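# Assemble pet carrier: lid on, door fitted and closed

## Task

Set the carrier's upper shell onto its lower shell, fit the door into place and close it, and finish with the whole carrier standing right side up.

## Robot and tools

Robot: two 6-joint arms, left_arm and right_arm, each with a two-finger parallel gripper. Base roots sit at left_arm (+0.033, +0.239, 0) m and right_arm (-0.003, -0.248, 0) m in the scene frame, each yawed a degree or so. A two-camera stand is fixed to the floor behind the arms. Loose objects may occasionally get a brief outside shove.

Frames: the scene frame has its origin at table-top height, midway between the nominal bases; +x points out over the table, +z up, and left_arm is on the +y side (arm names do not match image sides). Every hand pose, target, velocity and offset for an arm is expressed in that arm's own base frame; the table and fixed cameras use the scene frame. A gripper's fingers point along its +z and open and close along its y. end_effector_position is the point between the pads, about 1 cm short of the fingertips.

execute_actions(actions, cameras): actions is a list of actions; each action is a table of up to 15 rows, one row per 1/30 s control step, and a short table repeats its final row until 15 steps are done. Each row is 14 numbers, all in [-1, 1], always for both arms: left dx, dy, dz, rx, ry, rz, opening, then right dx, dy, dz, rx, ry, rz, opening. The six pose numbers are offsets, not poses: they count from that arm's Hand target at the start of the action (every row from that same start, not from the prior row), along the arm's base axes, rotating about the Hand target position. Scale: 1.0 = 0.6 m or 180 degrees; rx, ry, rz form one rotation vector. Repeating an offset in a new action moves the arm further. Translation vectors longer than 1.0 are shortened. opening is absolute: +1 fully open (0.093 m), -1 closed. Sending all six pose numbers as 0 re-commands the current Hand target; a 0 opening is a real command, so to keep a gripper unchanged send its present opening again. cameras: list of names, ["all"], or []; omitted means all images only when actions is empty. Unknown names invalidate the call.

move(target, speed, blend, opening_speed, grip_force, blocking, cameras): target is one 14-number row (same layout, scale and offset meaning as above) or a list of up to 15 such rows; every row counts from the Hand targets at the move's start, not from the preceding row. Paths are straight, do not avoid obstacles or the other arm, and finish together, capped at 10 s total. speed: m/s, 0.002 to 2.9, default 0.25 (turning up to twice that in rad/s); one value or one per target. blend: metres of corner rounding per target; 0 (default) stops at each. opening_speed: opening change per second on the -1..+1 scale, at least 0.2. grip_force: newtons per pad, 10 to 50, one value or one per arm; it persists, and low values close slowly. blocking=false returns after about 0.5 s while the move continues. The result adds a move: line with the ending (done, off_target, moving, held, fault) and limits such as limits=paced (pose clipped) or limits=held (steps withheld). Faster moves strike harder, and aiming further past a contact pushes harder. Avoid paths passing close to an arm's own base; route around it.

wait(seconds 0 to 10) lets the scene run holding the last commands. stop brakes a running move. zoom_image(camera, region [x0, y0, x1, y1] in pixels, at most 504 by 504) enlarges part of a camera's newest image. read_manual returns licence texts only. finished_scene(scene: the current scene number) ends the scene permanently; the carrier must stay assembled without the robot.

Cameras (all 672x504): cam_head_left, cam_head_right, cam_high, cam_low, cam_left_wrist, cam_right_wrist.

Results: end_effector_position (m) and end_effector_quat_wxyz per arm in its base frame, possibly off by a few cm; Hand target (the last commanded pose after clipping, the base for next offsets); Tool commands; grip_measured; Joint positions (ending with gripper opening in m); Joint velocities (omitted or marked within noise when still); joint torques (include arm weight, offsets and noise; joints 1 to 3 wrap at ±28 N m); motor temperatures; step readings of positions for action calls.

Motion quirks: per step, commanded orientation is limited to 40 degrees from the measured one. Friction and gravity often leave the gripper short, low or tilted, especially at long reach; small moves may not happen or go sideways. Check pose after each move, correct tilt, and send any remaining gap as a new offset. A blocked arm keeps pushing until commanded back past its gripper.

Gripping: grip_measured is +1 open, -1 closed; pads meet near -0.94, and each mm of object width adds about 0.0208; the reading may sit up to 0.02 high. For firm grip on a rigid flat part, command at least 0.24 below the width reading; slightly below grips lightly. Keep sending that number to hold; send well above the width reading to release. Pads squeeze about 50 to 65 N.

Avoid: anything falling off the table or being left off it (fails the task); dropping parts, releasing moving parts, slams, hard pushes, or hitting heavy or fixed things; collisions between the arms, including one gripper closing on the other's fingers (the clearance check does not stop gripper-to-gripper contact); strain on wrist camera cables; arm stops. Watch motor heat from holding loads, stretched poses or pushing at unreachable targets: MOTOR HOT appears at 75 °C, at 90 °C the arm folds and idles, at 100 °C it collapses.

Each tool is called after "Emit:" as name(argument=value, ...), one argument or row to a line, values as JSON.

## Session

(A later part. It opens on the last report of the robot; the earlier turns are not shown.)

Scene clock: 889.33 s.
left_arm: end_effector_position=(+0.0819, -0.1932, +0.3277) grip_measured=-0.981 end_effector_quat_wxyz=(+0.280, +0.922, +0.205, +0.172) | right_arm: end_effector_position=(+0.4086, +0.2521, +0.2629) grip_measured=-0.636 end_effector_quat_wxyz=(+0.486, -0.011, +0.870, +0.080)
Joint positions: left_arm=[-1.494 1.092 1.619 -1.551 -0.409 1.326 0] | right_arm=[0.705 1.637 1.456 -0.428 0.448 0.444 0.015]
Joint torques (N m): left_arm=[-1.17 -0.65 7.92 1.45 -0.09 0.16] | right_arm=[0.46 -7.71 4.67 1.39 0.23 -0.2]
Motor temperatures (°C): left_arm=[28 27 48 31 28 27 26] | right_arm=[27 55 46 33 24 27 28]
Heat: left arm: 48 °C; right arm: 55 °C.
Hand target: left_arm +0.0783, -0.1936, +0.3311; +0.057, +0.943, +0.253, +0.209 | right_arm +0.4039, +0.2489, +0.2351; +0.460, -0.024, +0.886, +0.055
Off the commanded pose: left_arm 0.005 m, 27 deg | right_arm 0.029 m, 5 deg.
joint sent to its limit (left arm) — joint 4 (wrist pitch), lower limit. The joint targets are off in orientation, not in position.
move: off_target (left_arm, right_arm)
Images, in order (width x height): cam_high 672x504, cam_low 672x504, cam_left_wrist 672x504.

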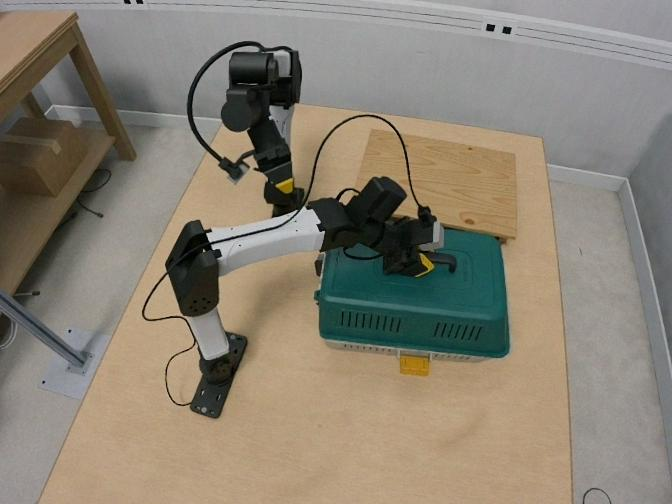

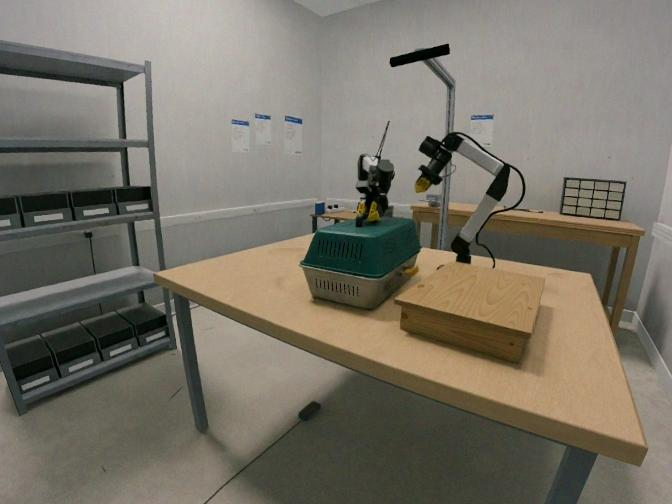

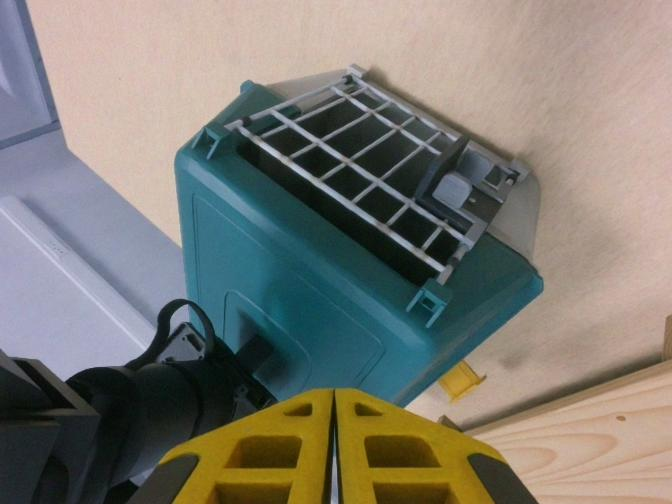

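Emit:
move(
  target=[
    [0,0,0,0,0,0,-1,-0.004,0.0,0.06,-0.01,0,0.0,-1],
    [0,0,0,0,0,0,-1,-0.012,-0.003,0.06,-0.01,0,0,-1],
    [0,0,0,0,0,0,-1,-0.012,-0.004,0.0,-0.005,0.0,0,-1],
  ],
  speed=0.04,
  cameras=["cam_left_wrist","cam_low","cam_high"],
)

Emit:
zoom_image(
  camera="cam_left_wrist",
  region=[400, 170, 580, 390],
)

Emit:
zoom_image(
  camera="cam_left_wrist",
  region=[150, 50, 320, 200],
)

Emit:
zoom_image(
  camera="cam_high",
  region=[300, 200, 520, 380],
)

Scene clock: 904.73 s.
left_arm: end_effector_position=(+0.0819, -0.1932, +0.3277) grip_measured=-0.981 end_effector_quat_wxyz=(+0.280, +0.922, +0.205, +0.172) | right_arm: end_effector_position=(+0.4023, +0.2518, +0.2576) grip_measured=-0.636 end_effector_quat_wxyz=(+0.482, -0.020, +0.873, +0.071)
Joint positions: left_arm=[-1.494 1.092 1.619 -1.551 -0.409 1.326 0] | right_arm=[0.717 1.627 1.437 -0.438 0.46 0.435 0.015]
Joint torques (N m): left_arm=[-1.16 -0.64 7.92 1.45 -0.09 0.16] | right_arm=[0.4 -8.4 4.68 1.36 0.28 -0.13]
Motor temperatures (°C): left_arm=[28 27 48 31 28 27 26] | right_arm=[27 55 46 32 24 27 28]
Heat: left arm: 48 °C; right arm: 55 °C.
Hand target: left_arm +0.0783, -0.1936, +0.3311; +0.057, +0.943, +0.253, +0.209 | right_arm +0.3967, +0.2464, +0.2352; +0.460, -0.028, +0.886, +0.048
Off the commanded pose: left_arm 0.005 m, 27 deg | right_arm 0.024 m, 4 deg.
joint sent to its limit (left arm) — joint 4 (wrist pitch), lower limit. The joint targets are off in orientation, not in position.
move: off_target (left_arm, right_arm)
Images, in order (width x height): cam_high 672x504, cam_low 672x504, cam_left_wrist 672x504.

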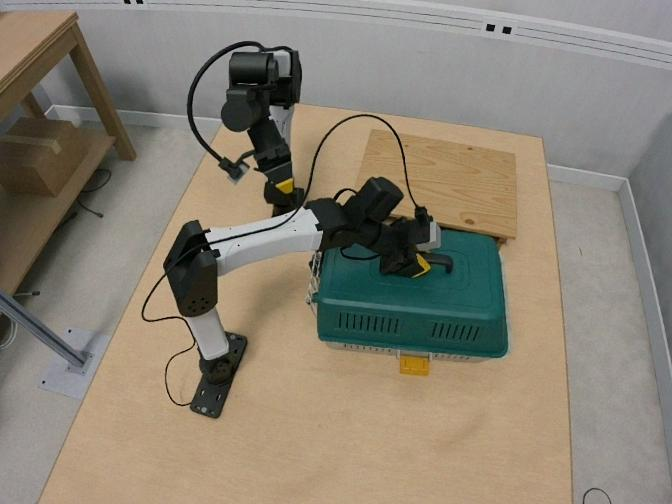

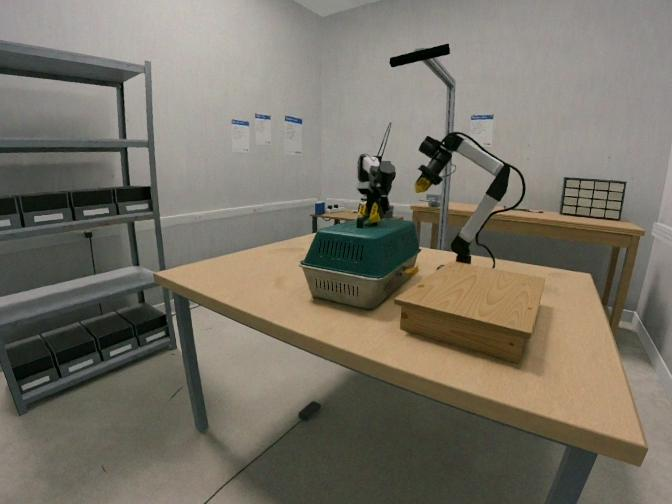

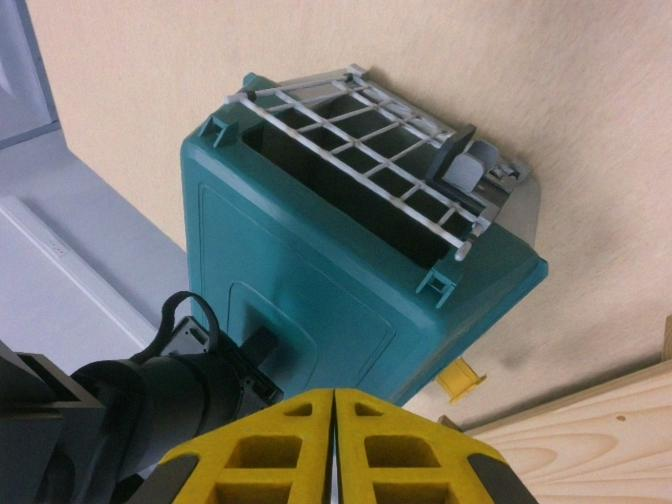

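Scaled by 2.291 from the camera's 672x504 image, which has a finer 960x720 frame.

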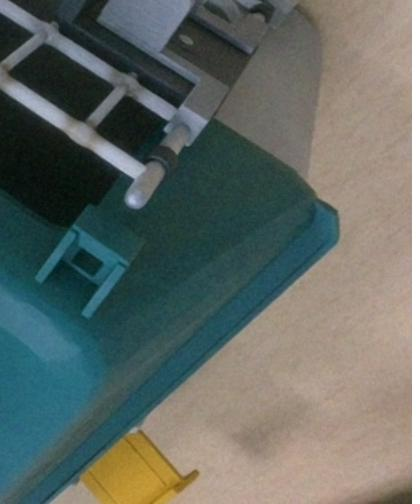

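Scaled by 2.965 from the camera's 672x504 image, which has a finer 960x720 frame.

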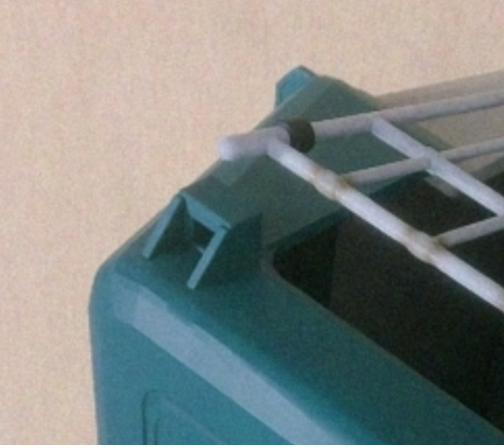

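Scaled by 2.291 from the camera's 672x504 image, which has a finer 960x720 frame.

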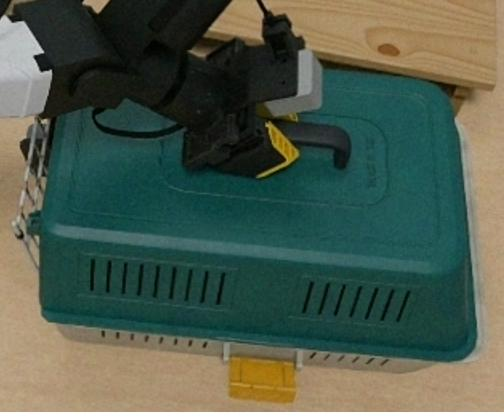

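Emit:
move(
  target=[0,0,0,0,0,0,-1,0.016,0.004,0.15,0.03,-0.01,-0.010,-1],
  speed=0.08,
)

Emit:
move(
  target=[
    [0.005,0.05,-0.28,0,0,0,-1,0,0,0,0,0,0,-1],
    [0.08,-0.0217,-0.28,0,0,0,-1,0,0,0,0,0,0,-1],
    [0.122,-0.0217,-0.272,0,0,0,-1,0,0,0,0,0,0,-1],
  ],
  speed=[0.25,0.1,0.05],
  cameras=["cam_head_left","cam_high"],
)

Emit:
zoom_image(
  camera="cam_head_left",
  region=[340, 220, 420, 300],
)

Emit:
zoom_image(
  camera="cam_high",
  region=[300, 200, 520, 380],
)

Scene clock: 927.17 s.
left_arm: end_effector_position=(+0.0819, -0.1932, +0.3277) grip_measured=-0.981 end_effector_quat_wxyz=(+0.280, +0.922, +0.205, +0.172) | right_arm: end_effector_position=(+0.3963, +0.2479, +0.2970) grip_measured=-0.636 end_effector_quat_wxyz=(+0.442, -0.015, +0.895, +0.060)
Joint positions: left_arm=[-1.494 1.092 1.619 -1.551 -0.409 1.326 0] | right_arm=[0.713 1.689 1.739 -0.778 0.44 0.481 0.015]
Joint torques (N m): left_arm=[-1.16 -0.64 7.92 1.45 -0.08 0.16] | right_arm=[-0.46 -9.96 10.39 1.96 0.31 -0.04]
Heat: left arm: 47 °C; right arm: 53 °C.
Hand target: left_arm +0.0783, -0.1936, +0.3311; +0.057, +0.943, +0.253, +0.209 | right_arm +0.4063, +0.2489, +0.3252; +0.475, +0.007, +0.876, +0.082
Off the commanded pose: left_arm 0.005 m, 27 deg | right_arm 0.030 m, 6 deg.
joint sent to its limit (left arm) — joint 4 (wrist pitch), lower limit. The joint targets are off in orientation, not in position.
move: off_target (left_arm, right_arm)

Scene clock: 930.87 s.
left_arm: end_effector_position=(+0.1407, -0.1947, +0.1588) grip_measured=-0.981 end_effector_quat_wxyz=(+0.031, +0.948, +0.245, +0.200) | right_arm: end_effector_position=(+0.4012, +0.2493, +0.3055) grip_measured=-0.636 end_effector_quat_wxyz=(+0.455, -0.013, +0.888, +0.067)
Joint positions: left_arm=[-1.217 1.322 1.152 -1.293 -0.393 1.44 0] | right_arm=[0.708 1.689 1.747 -0.748 0.44 0.469 0.015]
Joint torques (N m): left_arm=[1.4 -2.93 10.99 1.02 -0.35 0.18] | right_arm=[-0.14 -9.63 10.02 1.74 0.29 0.11]
Heat: left arm: 47 °C; right arm: 53 °C.
Hand target: left_arm +0.1515, -0.2068, +0.1680; +0.057, +0.943, +0.253, +0.209 | right_arm +0.4063, +0.2488, +0.3251; +0.475, +0.007, +0.876, +0.082
Off the commanded pose: left_arm 0.018 m, 3 deg | right_arm 0.020 m, 4 deg.
move: off_target (left_arm, right_arm)
Images, in order (width x height): cam_head_left 672x504, cam_high 672x504.

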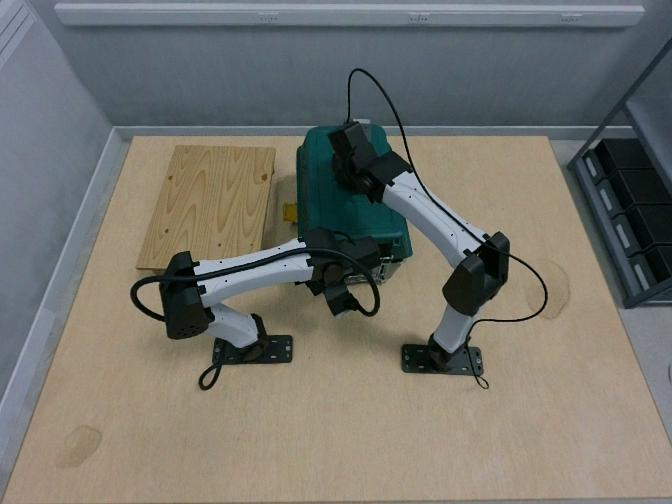

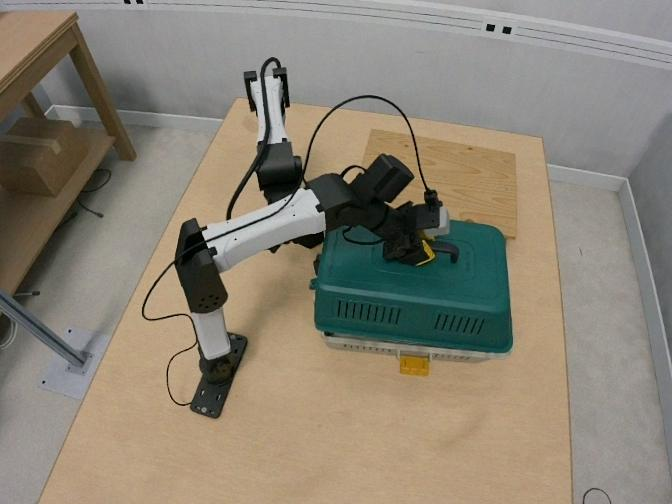

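Scaled by 6.300 from the camera's 672x504 image, which has a finer 960x720 frame.

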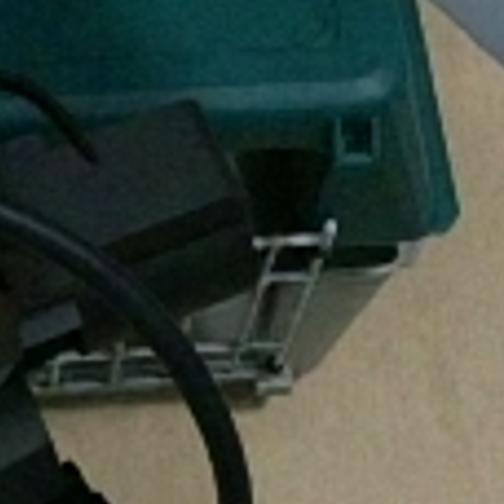

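Scaled by 2.291 from the camera's 672x504 image, which has a finer 960x720 frame.

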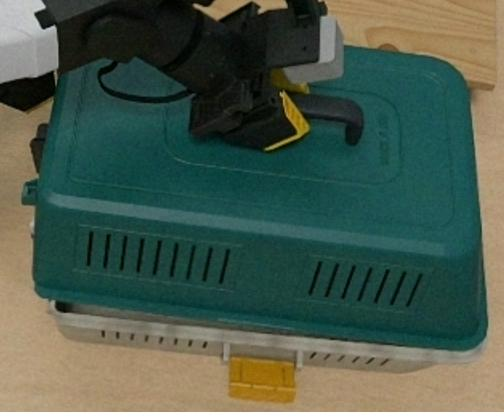

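Emit:
move(
  target=[0,0,0,0,0,0,-1,-0.004,0.006,-0.05,0,0.004,0,-1],
  speed=0.08,
  cameras=["cam_head_left","cam_high"],
)

Emit:
zoom_image(
  camera="cam_head_left",
  region=[340, 220, 420, 300],
)

Emit:
zoom_image(
  camera="cam_high",
  region=[290, 200, 370, 350],
)

Scene clock: 943.60 s.
left_arm: end_effector_position=(+0.1406, -0.1949, +0.1588) grip_measured=-0.981 end_effector_quat_wxyz=(+0.031, +0.948, +0.245, +0.199) | right_arm: end_effector_position=(+0.4048, +0.2524, +0.2810) grip_measured=-0.636 end_effector_quat_wxyz=(+0.453, -0.014, +0.889, +0.065)
Joint positions: left_arm=[-1.217 1.322 1.152 -1.292 -0.392 1.441 0] | right_arm=[0.708 1.689 1.652 -0.662 0.44 0.47 0.015]
Joint torques (N m): left_arm=[1.4 -2.93 11 1.01 -0.36 0.17] | right_arm=[0.68 -11.43 6.97 1.82 0.32 0.25]
Heat: left arm: 49 °C; right arm: 53 °C.
Hand target: left_arm +0.1515, -0.2067, +0.1680; +0.057, +0.943, +0.253, +0.209 | right_arm +0.4039, +0.2524, +0.2951; +0.469, +0.007, +0.879, +0.082
Off the commanded pose: left_arm 0.019 m, 3 deg | right_arm 0.014 m, 4 deg.
move: off_target (left_arm, right_arm)
Images, in order (width x height): cam_head_left 672x504, cam_high 672x504.

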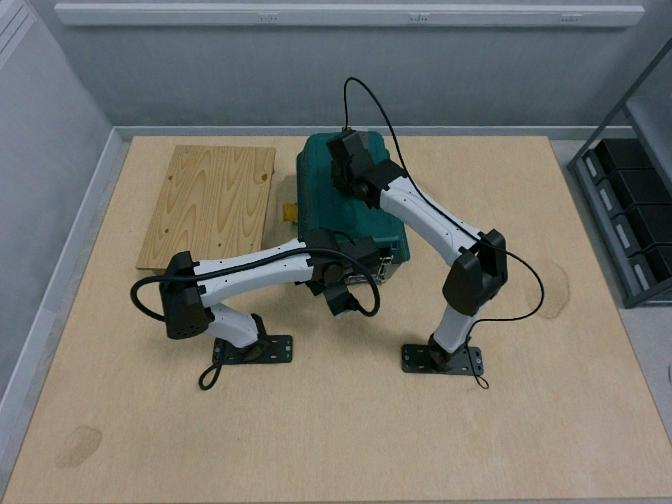

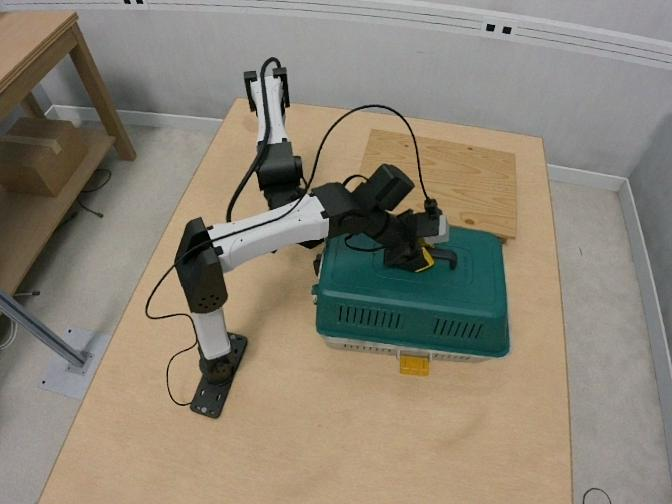

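Scaled by 6.300 from the camera's 672x504 image, which has a finer 960x720 frame.

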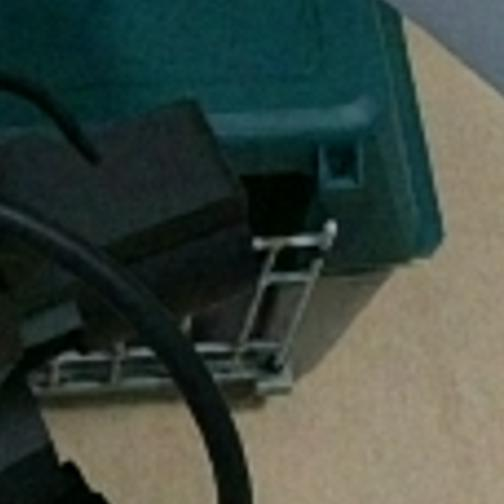

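Scaled by 3.360 from the camera's 672x504 image, which has a finer 960x720 frame.

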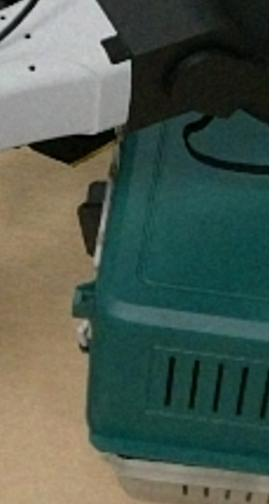

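Emit:
move(
  target=[0.004,0,0,0,0,0,-1,-0.003,0.002,-0.024,0,0.0,0,-1],
  speed=0.06,
  cameras=["cam_head_left","cam_high"],
)

Emit:
zoom_image(
  camera="cam_head_left",
  region=[340, 220, 420, 300],
)

Emit:
zoom_image(
  camera="cam_high",
  region=[290, 200, 370, 350],
)

Scene clock: 961.47 s.
left_arm: end_effector_position=(+0.1452, -0.1965, +0.1583) grip_measured=-0.981 end_effector_quat_wxyz=(+0.035, +0.947, +0.249, +0.200) | right_arm: end_effector_position=(+0.4076, +0.2530, +0.2673) grip_measured=-0.636 end_effector_quat_wxyz=(+0.458, -0.010, +0.887, +0.060)
Joint positions: left_arm=[-1.201 1.327 1.152 -1.275 -0.392 1.451 0] | right_arm=[0.711 1.688 1.588 -0.592 0.458 0.472 0.015]
Joint torques (N m): left_arm=[0.84 -3.14 11.14 0.92 -0.34 0.2] | right_arm=[0.92 -12.37 6.48 1.71 0.2 0.27]
Heat: left arm: 50 °C; right arm: 54 °C.
Hand target: left_arm +0.1539, -0.2067, +0.1680; +0.057, +0.943, +0.253, +0.209 | right_arm +0.4021, +0.2536, +0.2806; +0.469, +0.007, +0.879, +0.081
Off the commanded pose: left_arm 0.016 m, 3 deg | right_arm 0.015 m, 3 deg.
move: off_target (left_arm, right_arm)
Images, in order (width x height): cam_head_left 672x504, cam_high 672x504.

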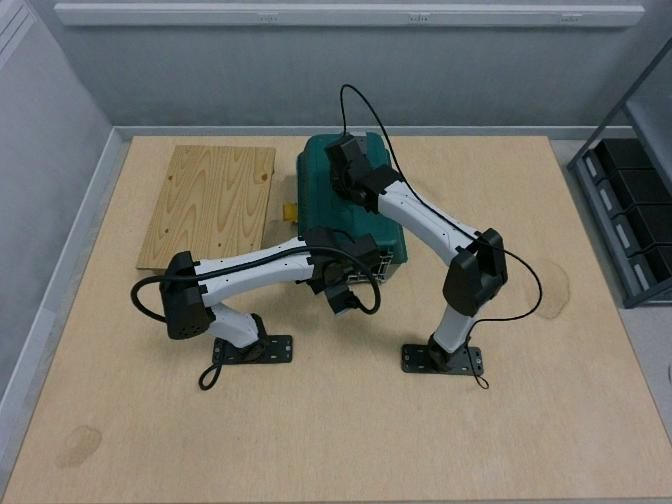

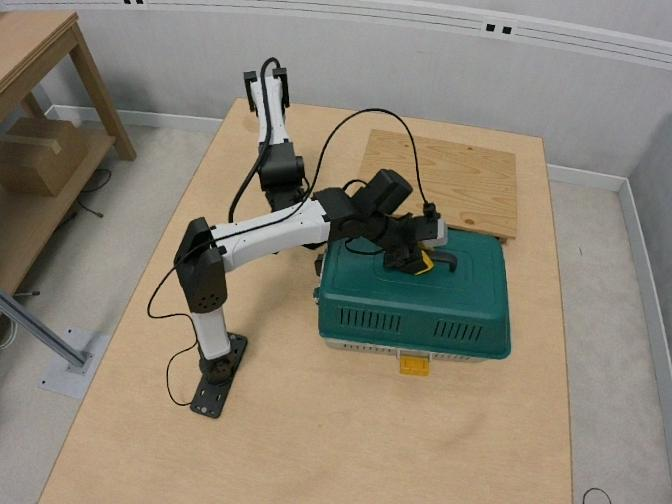

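Scaled by 6.300 from the camera's 672x504 image, which has a finer 960x720 frame.

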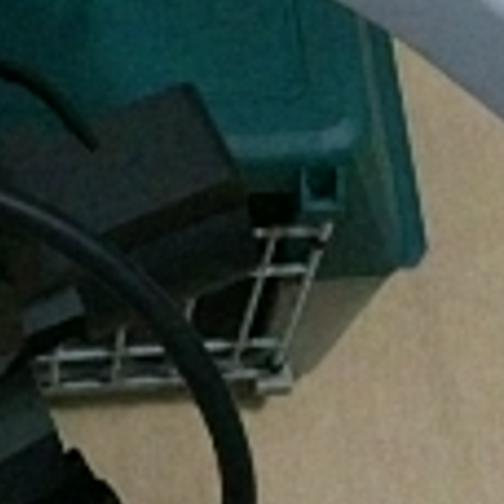

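Scaled by 3.360 from the camera's 672x504 image, which has a finer 960x720 frame.

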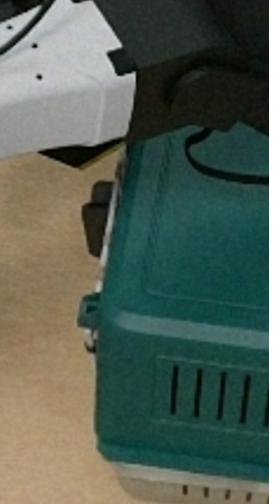

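Emit:
move(
  target=[0.00,0,0,0,0,0,-1,-0.006,-0.004,-0.055,-0.004,0.0,0,-1],
  speed=0.04,
  cameras=["cam_head_left","cam_high"],
)

Emit:
zoom_image(
  camera="cam_head_left",
  region=[340, 220, 420, 300],
)

Emit:
zoom_image(
  camera="cam_high",
  region=[300, 200, 520, 380],
)

Scene clock: 968.50 s.
left_arm: end_effector_position=(+0.1452, -0.1965, +0.1583) grip_measured=-0.981 end_effector_quat_wxyz=(+0.035, +0.947, +0.249, +0.200) | right_arm: end_effector_position=(+0.4070, +0.2511, +0.2676) grip_measured=-0.636 end_effector_quat_wxyz=(+0.495, +0.001, +0.866, +0.076)
Joint positions: left_arm=[-1.201 1.327 1.152 -1.275 -0.392 1.451 0] | right_arm=[0.717 1.631 1.456 -0.425 0.484 0.461 0.015]
Joint torques (N m): left_arm=[0.84 -3.12 11.15 0.91 -0.34 0.18] | right_arm=[0.84 -9.13 4.72 1.37 0.06 0.32]
Motor temperatures (°C): left_arm=[28 28 51 31 28 27 26] | right_arm=[27 56 49 36 24 27 28]
Heat: left arm: 51 °C; right arm: 56 °C.
Hand target: left_arm +0.1539, -0.2067, +0.1680; +0.057, +0.943, +0.253, +0.209 | right_arm +0.3985, +0.2513, +0.2478; +0.469, +0.004, +0.880, +0.076
Off the commanded pose: left_arm 0.017 m, 3 deg | right_arm 0.022 m, 3 deg.
move: off_target (left_arm, right_arm)
Images, in order (width x height): cam_head_left 672x504, cam_high 672x504.

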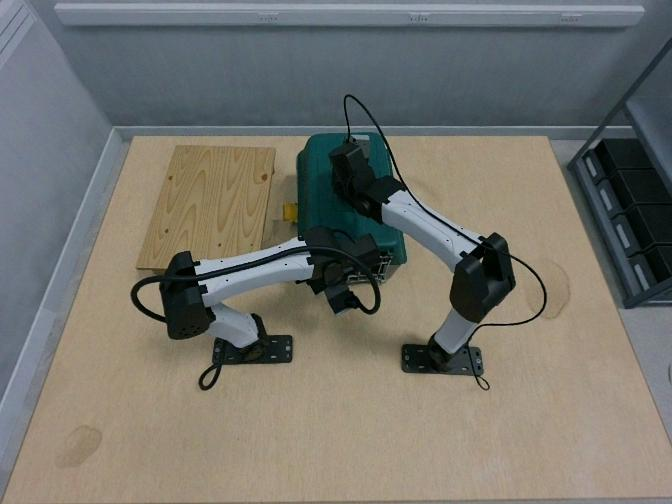

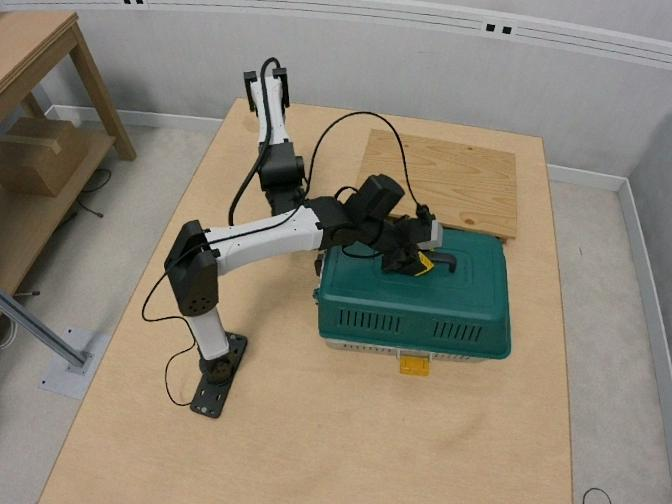

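Scaled by 6.300 from the camera's 672x504 image, which has a finer 960x720 frame.

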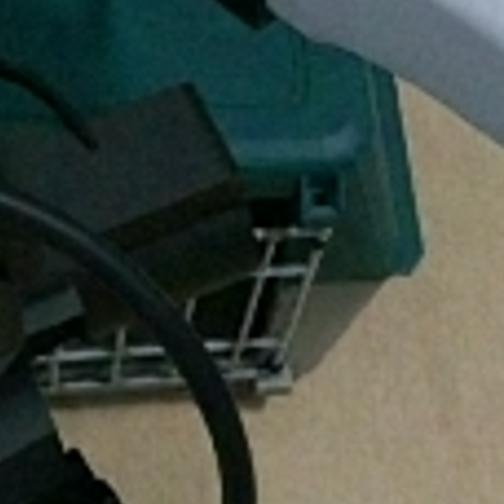

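Scaled by 2.291 from the camera's 672x504 image, which has a finer 960x720 frame.

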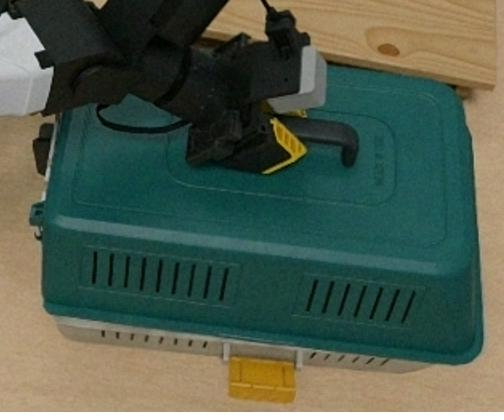

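Emit:
move(
  target=[
    [0,0,0,0,0,0,-1,0,0.002,0.045,0,-0.004,0.012,-1],
    [0,0,0,0,0,0,-1,-0.008,0.00,0.045,0,-0.004,0.014,-1],
    [0,0,0,0,0,0,-1,-0.008,0.00,-0.005,0,0.0,0.012,-1],
  ],
  speed=0.04,
  cameras=["cam_head_left","cam_high","cam_low"],
)

Emit:
zoom_image(
  camera="cam_head_left",
  region=[340, 220, 420, 300],
)

Emit:
zoom_image(
  camera="cam_high",
  region=[300, 200, 520, 380],
)

Emit:
zoom_image(
  camera="cam_low",
  region=[260, 170, 460, 320],
)

Scene clock: 988.87 s.
left_arm: end_effector_position=(+0.1451, -0.1965, +0.1583) grip_measured=-0.981 end_effector_quat_wxyz=(+0.035, +0.947, +0.248, +0.200) | right_arm: end_effector_position=(+0.4045, +0.2510, +0.2683) grip_measured=-0.636 end_effector_quat_wxyz=(+0.501, -0.003, +0.861, +0.086)
Joint positions: left_arm=[-1.201 1.327 1.152 -1.275 -0.392 1.452 0] | right_arm=[0.716 1.607 1.416 -0.381 0.468 0.45 0.015]
Joint torques (N m): left_arm=[0.85 -3.12 11.15 0.91 -0.34 0.17] | right_arm=[0.64 -9.11 4.6 1.26 -0.11 0.15]
Motor temperatures (°C): left_arm=[28 28 52 31 28 27 26] | right_arm=[27 57 48 34 24 27 28]
Heat: left arm: 52 °C; right arm: 57 °C.
Hand target: left_arm +0.1539, -0.2067, +0.1680; +0.057, +0.943, +0.253, +0.209 | right_arm +0.3937, +0.2513, +0.2448; +0.468, -0.012, +0.880, +0.085
Off the commanded pose: left_arm 0.017 m, 3 deg | right_arm 0.026 m, 4 deg.
move: off_target (left_arm, right_arm)
Images, in order (width x height): cam_head_left 672x504, cam_high 672x504, cam_low 672x504.

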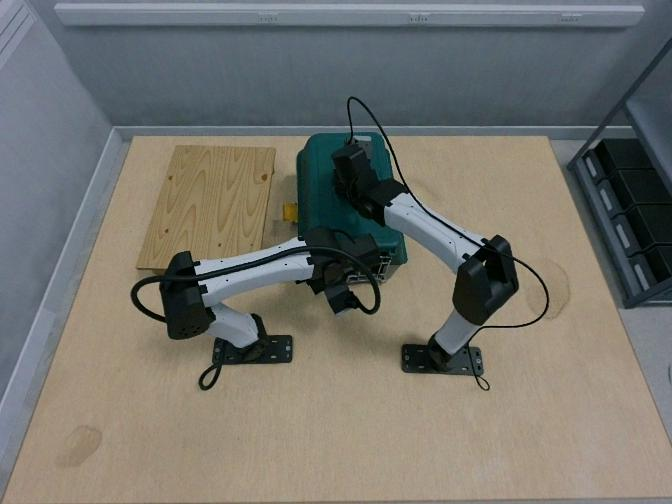

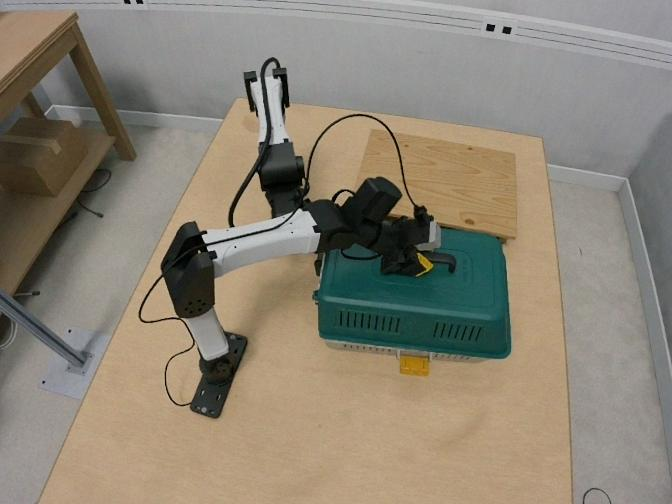

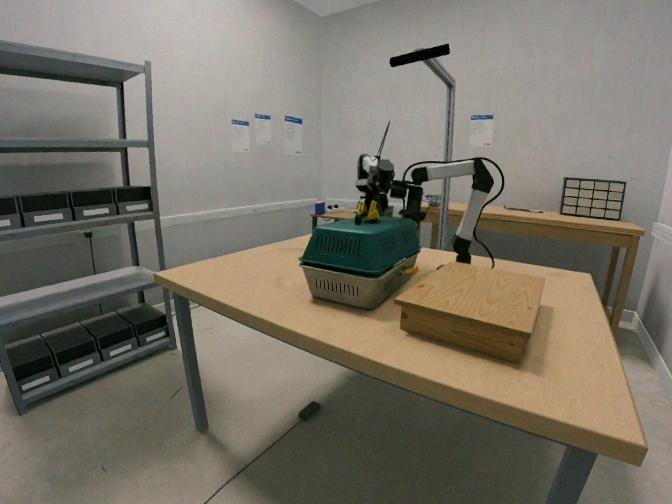

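Scaled by 6.300 from the camera's 672x504 image, which has a finer 960x720 frame.

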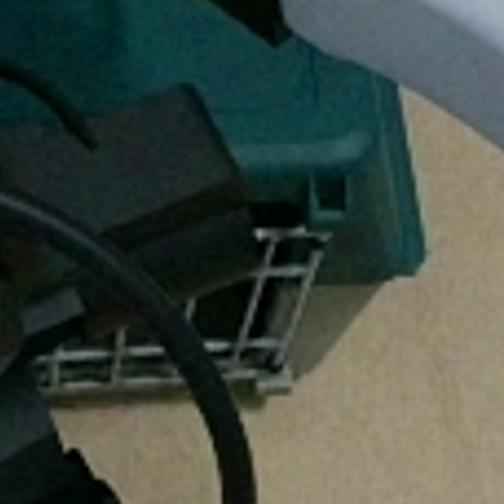

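Scaled by 2.291 from the camera's 672x504 image, which has a finer 960x720 frame.

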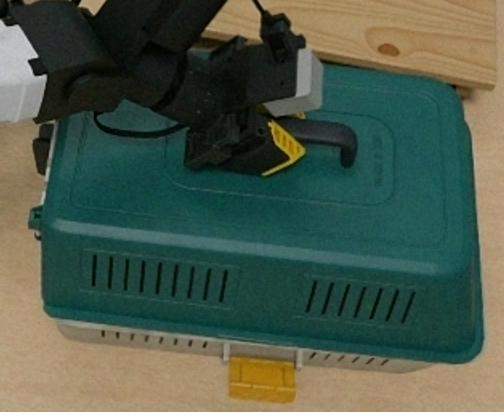

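Scaled by 2.520 from the camera's 672x504 image, which has a finer 960x720 frame.

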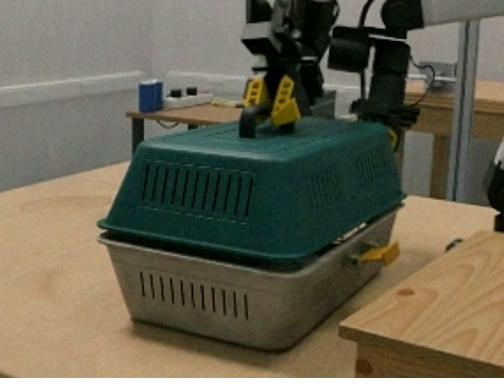

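Emit:
move(
  target=[
    [-0.008,0,0,0,0,0,-1,0.006,0.002,0.055,0,0,0,-1],
    [-0.008,0,0,0,0,0,-1,-0.004,0.00,0.055,0,0.012,0,-1],
    [-0.008,0,0,0,0,0,-1,0.002,0.00,-0.005,0,0.014,0,-1],
  ],
  speed=0.04,
  cameras=["cam_head_left","cam_high","cam_low"],
)

Emit:
zoom_image(
  camera="cam_head_left",
  region=[340, 220, 420, 300],
)

Emit:
zoom_image(
  camera="cam_high",
  region=[300, 200, 520, 380],
)

Emit:
zoom_image(
  camera="cam_low",
  region=[260, 170, 460, 320],
)

Scene clock: 1002.80 s.
left_arm: end_effector_position=(+0.1443, -0.1966, +0.1582) grip_measured=-0.981 end_effector_quat_wxyz=(+0.035, +0.947, +0.248, +0.200) | right_arm: end_effector_position=(+0.4024, +0.2488, +0.2682) grip_measured=-0.636 end_effector_quat_wxyz=(+0.481, -0.002, +0.872, +0.086)
Joint positions: left_arm=[-1.204 1.327 1.152 -1.277 -0.391 1.449 0] | right_arm=[0.707 1.615 1.461 -0.462 0.443 0.47 0.015]
Joint torques (N m): left_arm=[-0.84 -3.48 10.86 0.81 -0.37 -0.01] | right_arm=[0.47 -7.97 4.56 1.38 -0.12 0.13]
Motor temperatures (°C): left_arm=[28 28 52 31 28 27 26] | right_arm=[27 57 47 33 24 27 28]
Heat: left arm: 52 °C; right arm: 57 °C.
Hand target: left_arm +0.1491, -0.2067, +0.1680; +0.057, +0.943, +0.253, +0.209 | right_arm +0.3949, +0.2513, +0.2417; +0.448, -0.010, +0.890, +0.085
Off the commanded pose: left_arm 0.015 m, 3 deg | right_arm 0.028 m, 4 deg.
move: off_target (left_arm, right_arm)
Images, in order (width x height): cam_head_left 672x504, cam_high 672x504, cam_low 672x504.

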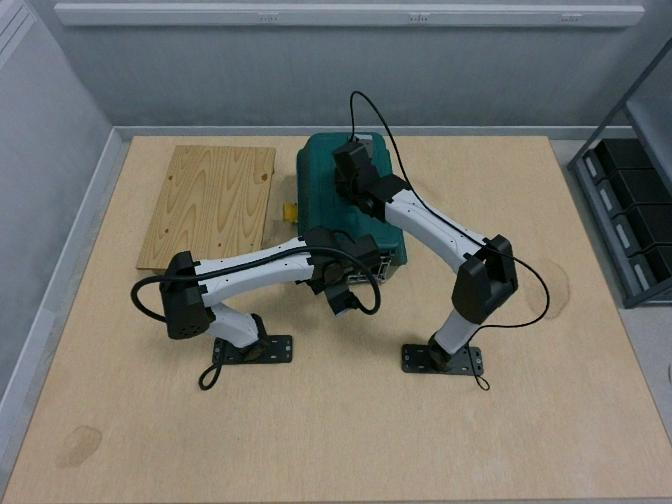

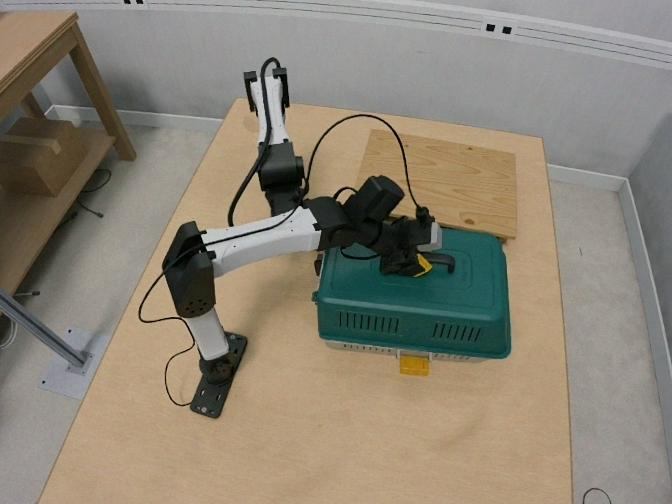

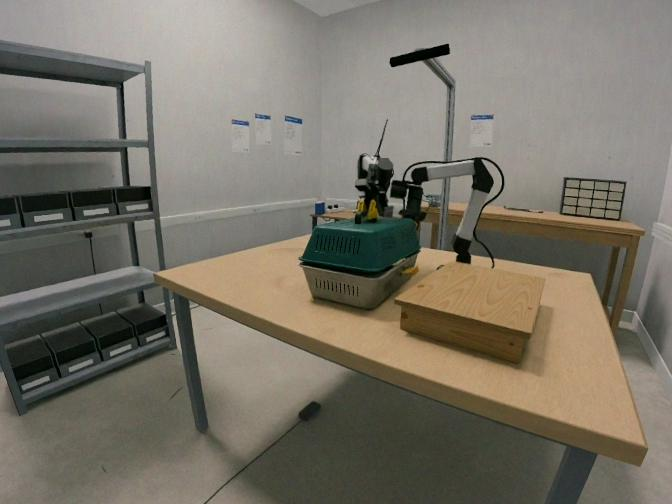

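Scaled by 6.300 from the camera's 672x504 image, which has a finer 960x720 frame.

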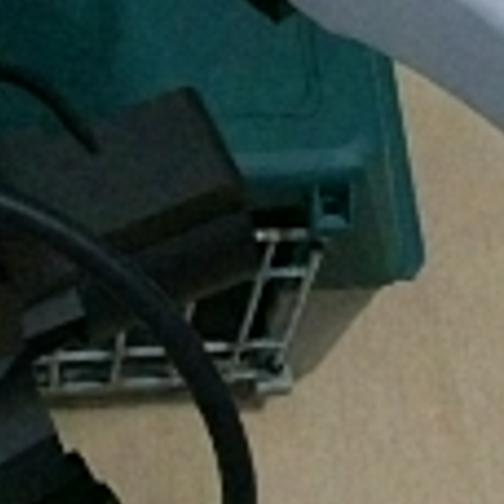

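Scaled by 2.291 from the camera's 672x504 image, which has a finer 960x720 frame.

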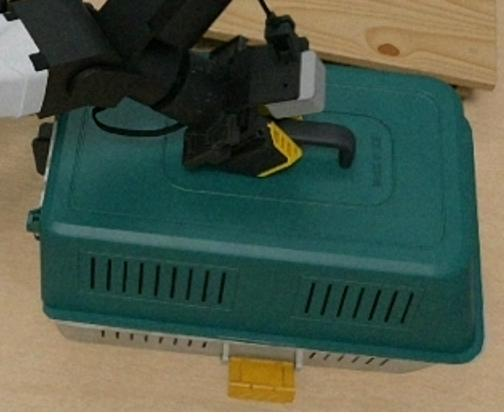

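Scaled by 2.520 from the camera's 672x504 image, which has a finer 960x720 frame.

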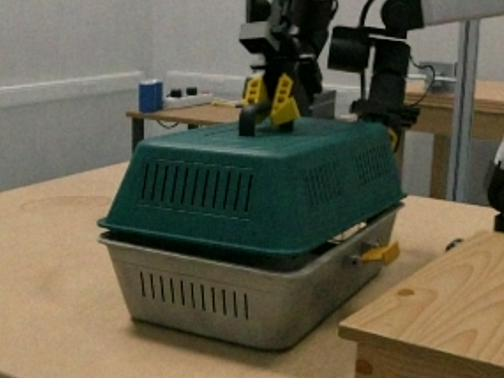

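Emit:
move(
  target=[
    [0,0,0,0,0,0,-1,0.006,0.0,0.03,0,0.02,0,-1],
    [0,0,0,0,0,0,-1,0.008,0.00,-0.005,0,0.03,0,-1],
  ],
  speed=0.04,
  cameras=["cam_head_left","cam_high","cam_low"],
)

Emit:
zoom_image(
  camera="cam_head_left",
  region=[340, 220, 420, 300],
)

Emit:
zoom_image(
  camera="cam_high",
  region=[300, 200, 520, 380],
)

Emit:
zoom_image(
  camera="cam_low",
  region=[260, 170, 460, 320],
)

Scene clock: 1014.70 s.
left_arm: end_effector_position=(+0.1443, -0.1966, +0.1582) grip_measured=-0.981 end_effector_quat_wxyz=(+0.035, +0.947, +0.248, +0.200) | right_arm: end_effector_position=(+0.4016, +0.2484, +0.2677) grip_measured=-0.636 end_effector_quat_wxyz=(+0.443, -0.006, +0.893, +0.083)
Joint positions: left_arm=[-1.204 1.327 1.152 -1.277 -0.391 1.449 0] | right_arm=[0.692 1.658 1.572 -0.613 0.397 0.493 0.015]
Joint torques (N m): left_arm=[-0.83 -3.48 10.86 0.81 -0.37 -0.01] | right_arm=[-0.47 -6.8 5.18 1.39 -0.23 0.21]
Motor temperatures (°C): left_arm=[28 28 52 30 28 27 26] | right_arm=[27 56 47 33 24 27 28]
Heat: left arm: 52 °C; right arm: 56 °C.
Hand target: left_arm +0.1491, -0.2067, +0.1680; +0.057, +0.943, +0.253, +0.209 | right_arm +0.3996, +0.2513, +0.2387; +0.406, -0.006, +0.910, +0.086
Off the commanded pose: left_arm 0.015 m, 3 deg | right_arm 0.029 m, 5 deg.
move: off_target (left_arm, right_arm)
Images, in order (width x height): cam_head_left 672x504, cam_high 672x504, cam_low 672x504.

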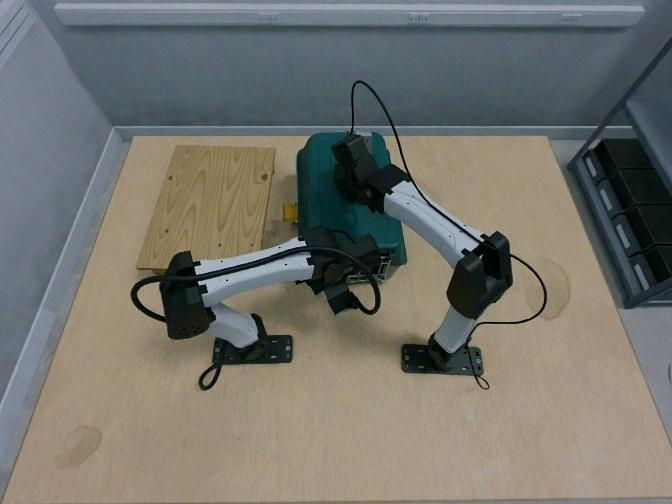

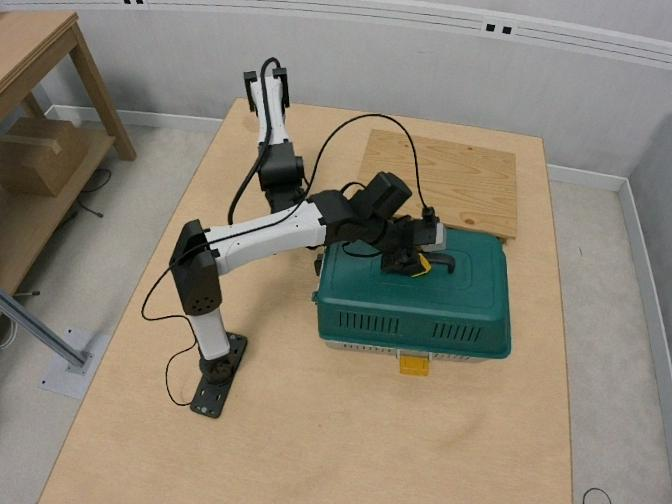

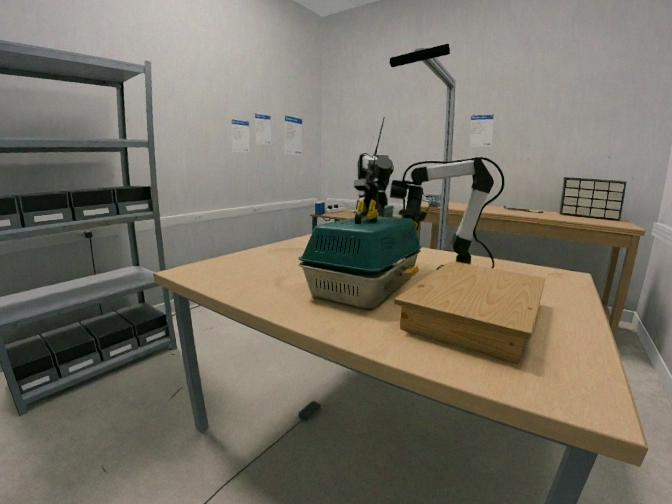

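Scaled by 6.300 from the camera's 672x504 image, which has a finer 960x720 frame.

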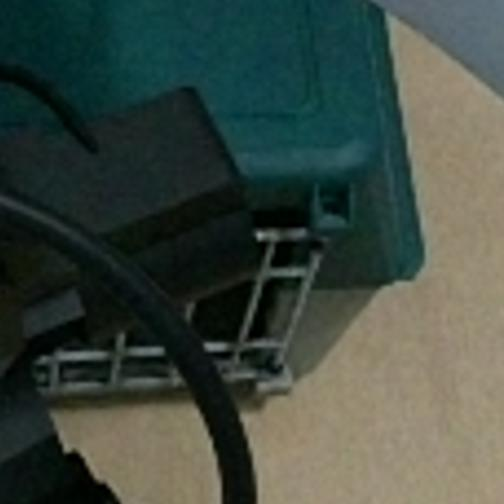

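Scaled by 2.291 from the camera's 672x504 image, which has a finer 960x720 frame.

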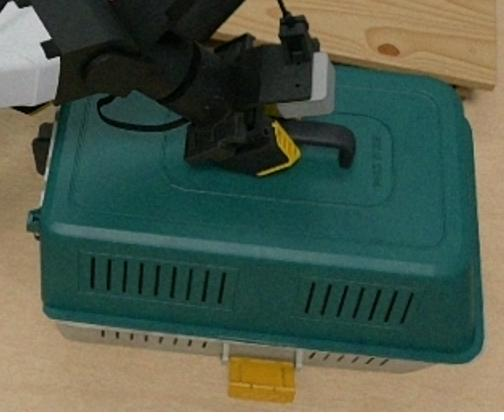

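Scaled by 2.520 from the camera's 672x504 image, which has a finer 960x720 frame.

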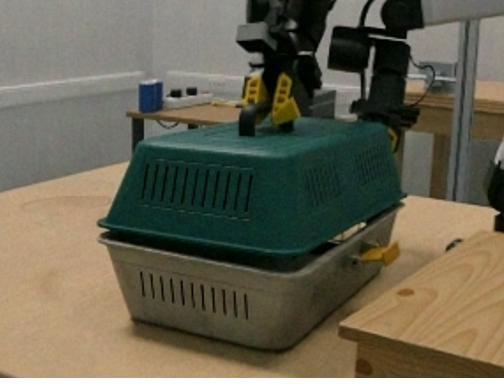

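Emit:
move(
  target=[
    [-0.05,0.01,0,0,0,0,-1,0,0,0,0,0,0,-1],
    [-0.12,0.022,0.272,0,0,0,-1,0,0,0,0,0,0,-1],
  ],
  speed=[0.05,0.25],
  cameras=["cam_left_wrist"],
)

Emit:
zoom_image(
  camera="cam_left_wrist",
  region=[400, 170, 580, 390],
)

Emit:
zoom_image(
  camera="cam_left_wrist",
  region=[150, 50, 320, 200],
)

Scene clock: 1031.20 s.
left_arm: end_effector_position=(+0.0812, -0.1930, +0.3280) grip_measured=-0.981 end_effector_quat_wxyz=(+0.282, +0.921, +0.205, +0.172) | right_arm: end_effector_position=(+0.4016, +0.2484, +0.2677) grip_measured=-0.636 end_effector_quat_wxyz=(+0.443, -0.006, +0.893, +0.083)
Joint positions: left_arm=[-1.499 1.09 1.618 -1.55 -0.41 1.321 0] | right_arm=[0.692 1.658 1.572 -0.613 0.397 0.493 0.015]
Joint torques (N m): left_arm=[-1.2 -0.62 7.9 1.45 -0.06 0.1] | right_arm=[-0.46 -6.8 5.16 1.39 -0.24 0.21]
Heat: left arm: 52 °C; right arm: 54 °C.
Hand target: left_arm +0.0771, -0.1935, +0.3312; +0.057, +0.943, +0.253, +0.209 | right_arm +0.3996, +0.2513, +0.2387; +0.406, -0.006, +0.910, +0.086
Off the commanded pose: left_arm 0.005 m, 27 deg | right_arm 0.029 m, 5 deg.
joint sent to its limit (left arm) — joint 4 (wrist pitch), lower limit. The joint targets are off in orientation, not in position.
move: off_target (left_arm, right_arm)
Images, in order (width x height): cam_left_wrist 672x504.

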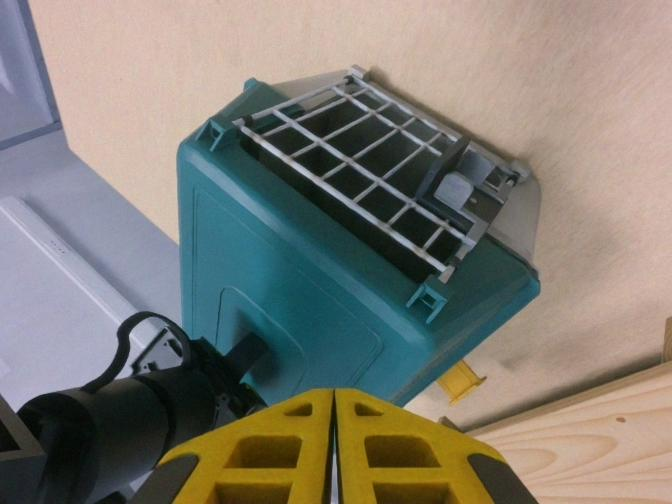

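Scaled by 2.291 from the camera's 672x504 image, which has a finer 960x720 frame.

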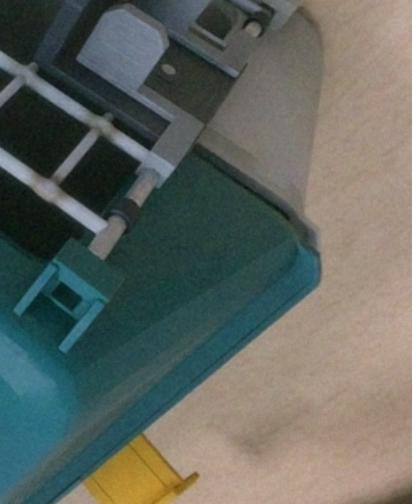

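Scaled by 2.965 from the camera's 672x504 image, which has a finer 960x720 frame.

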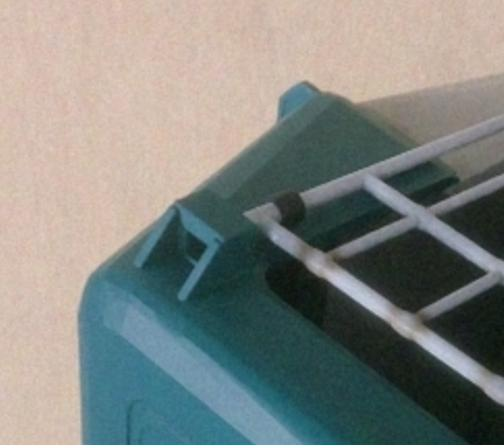

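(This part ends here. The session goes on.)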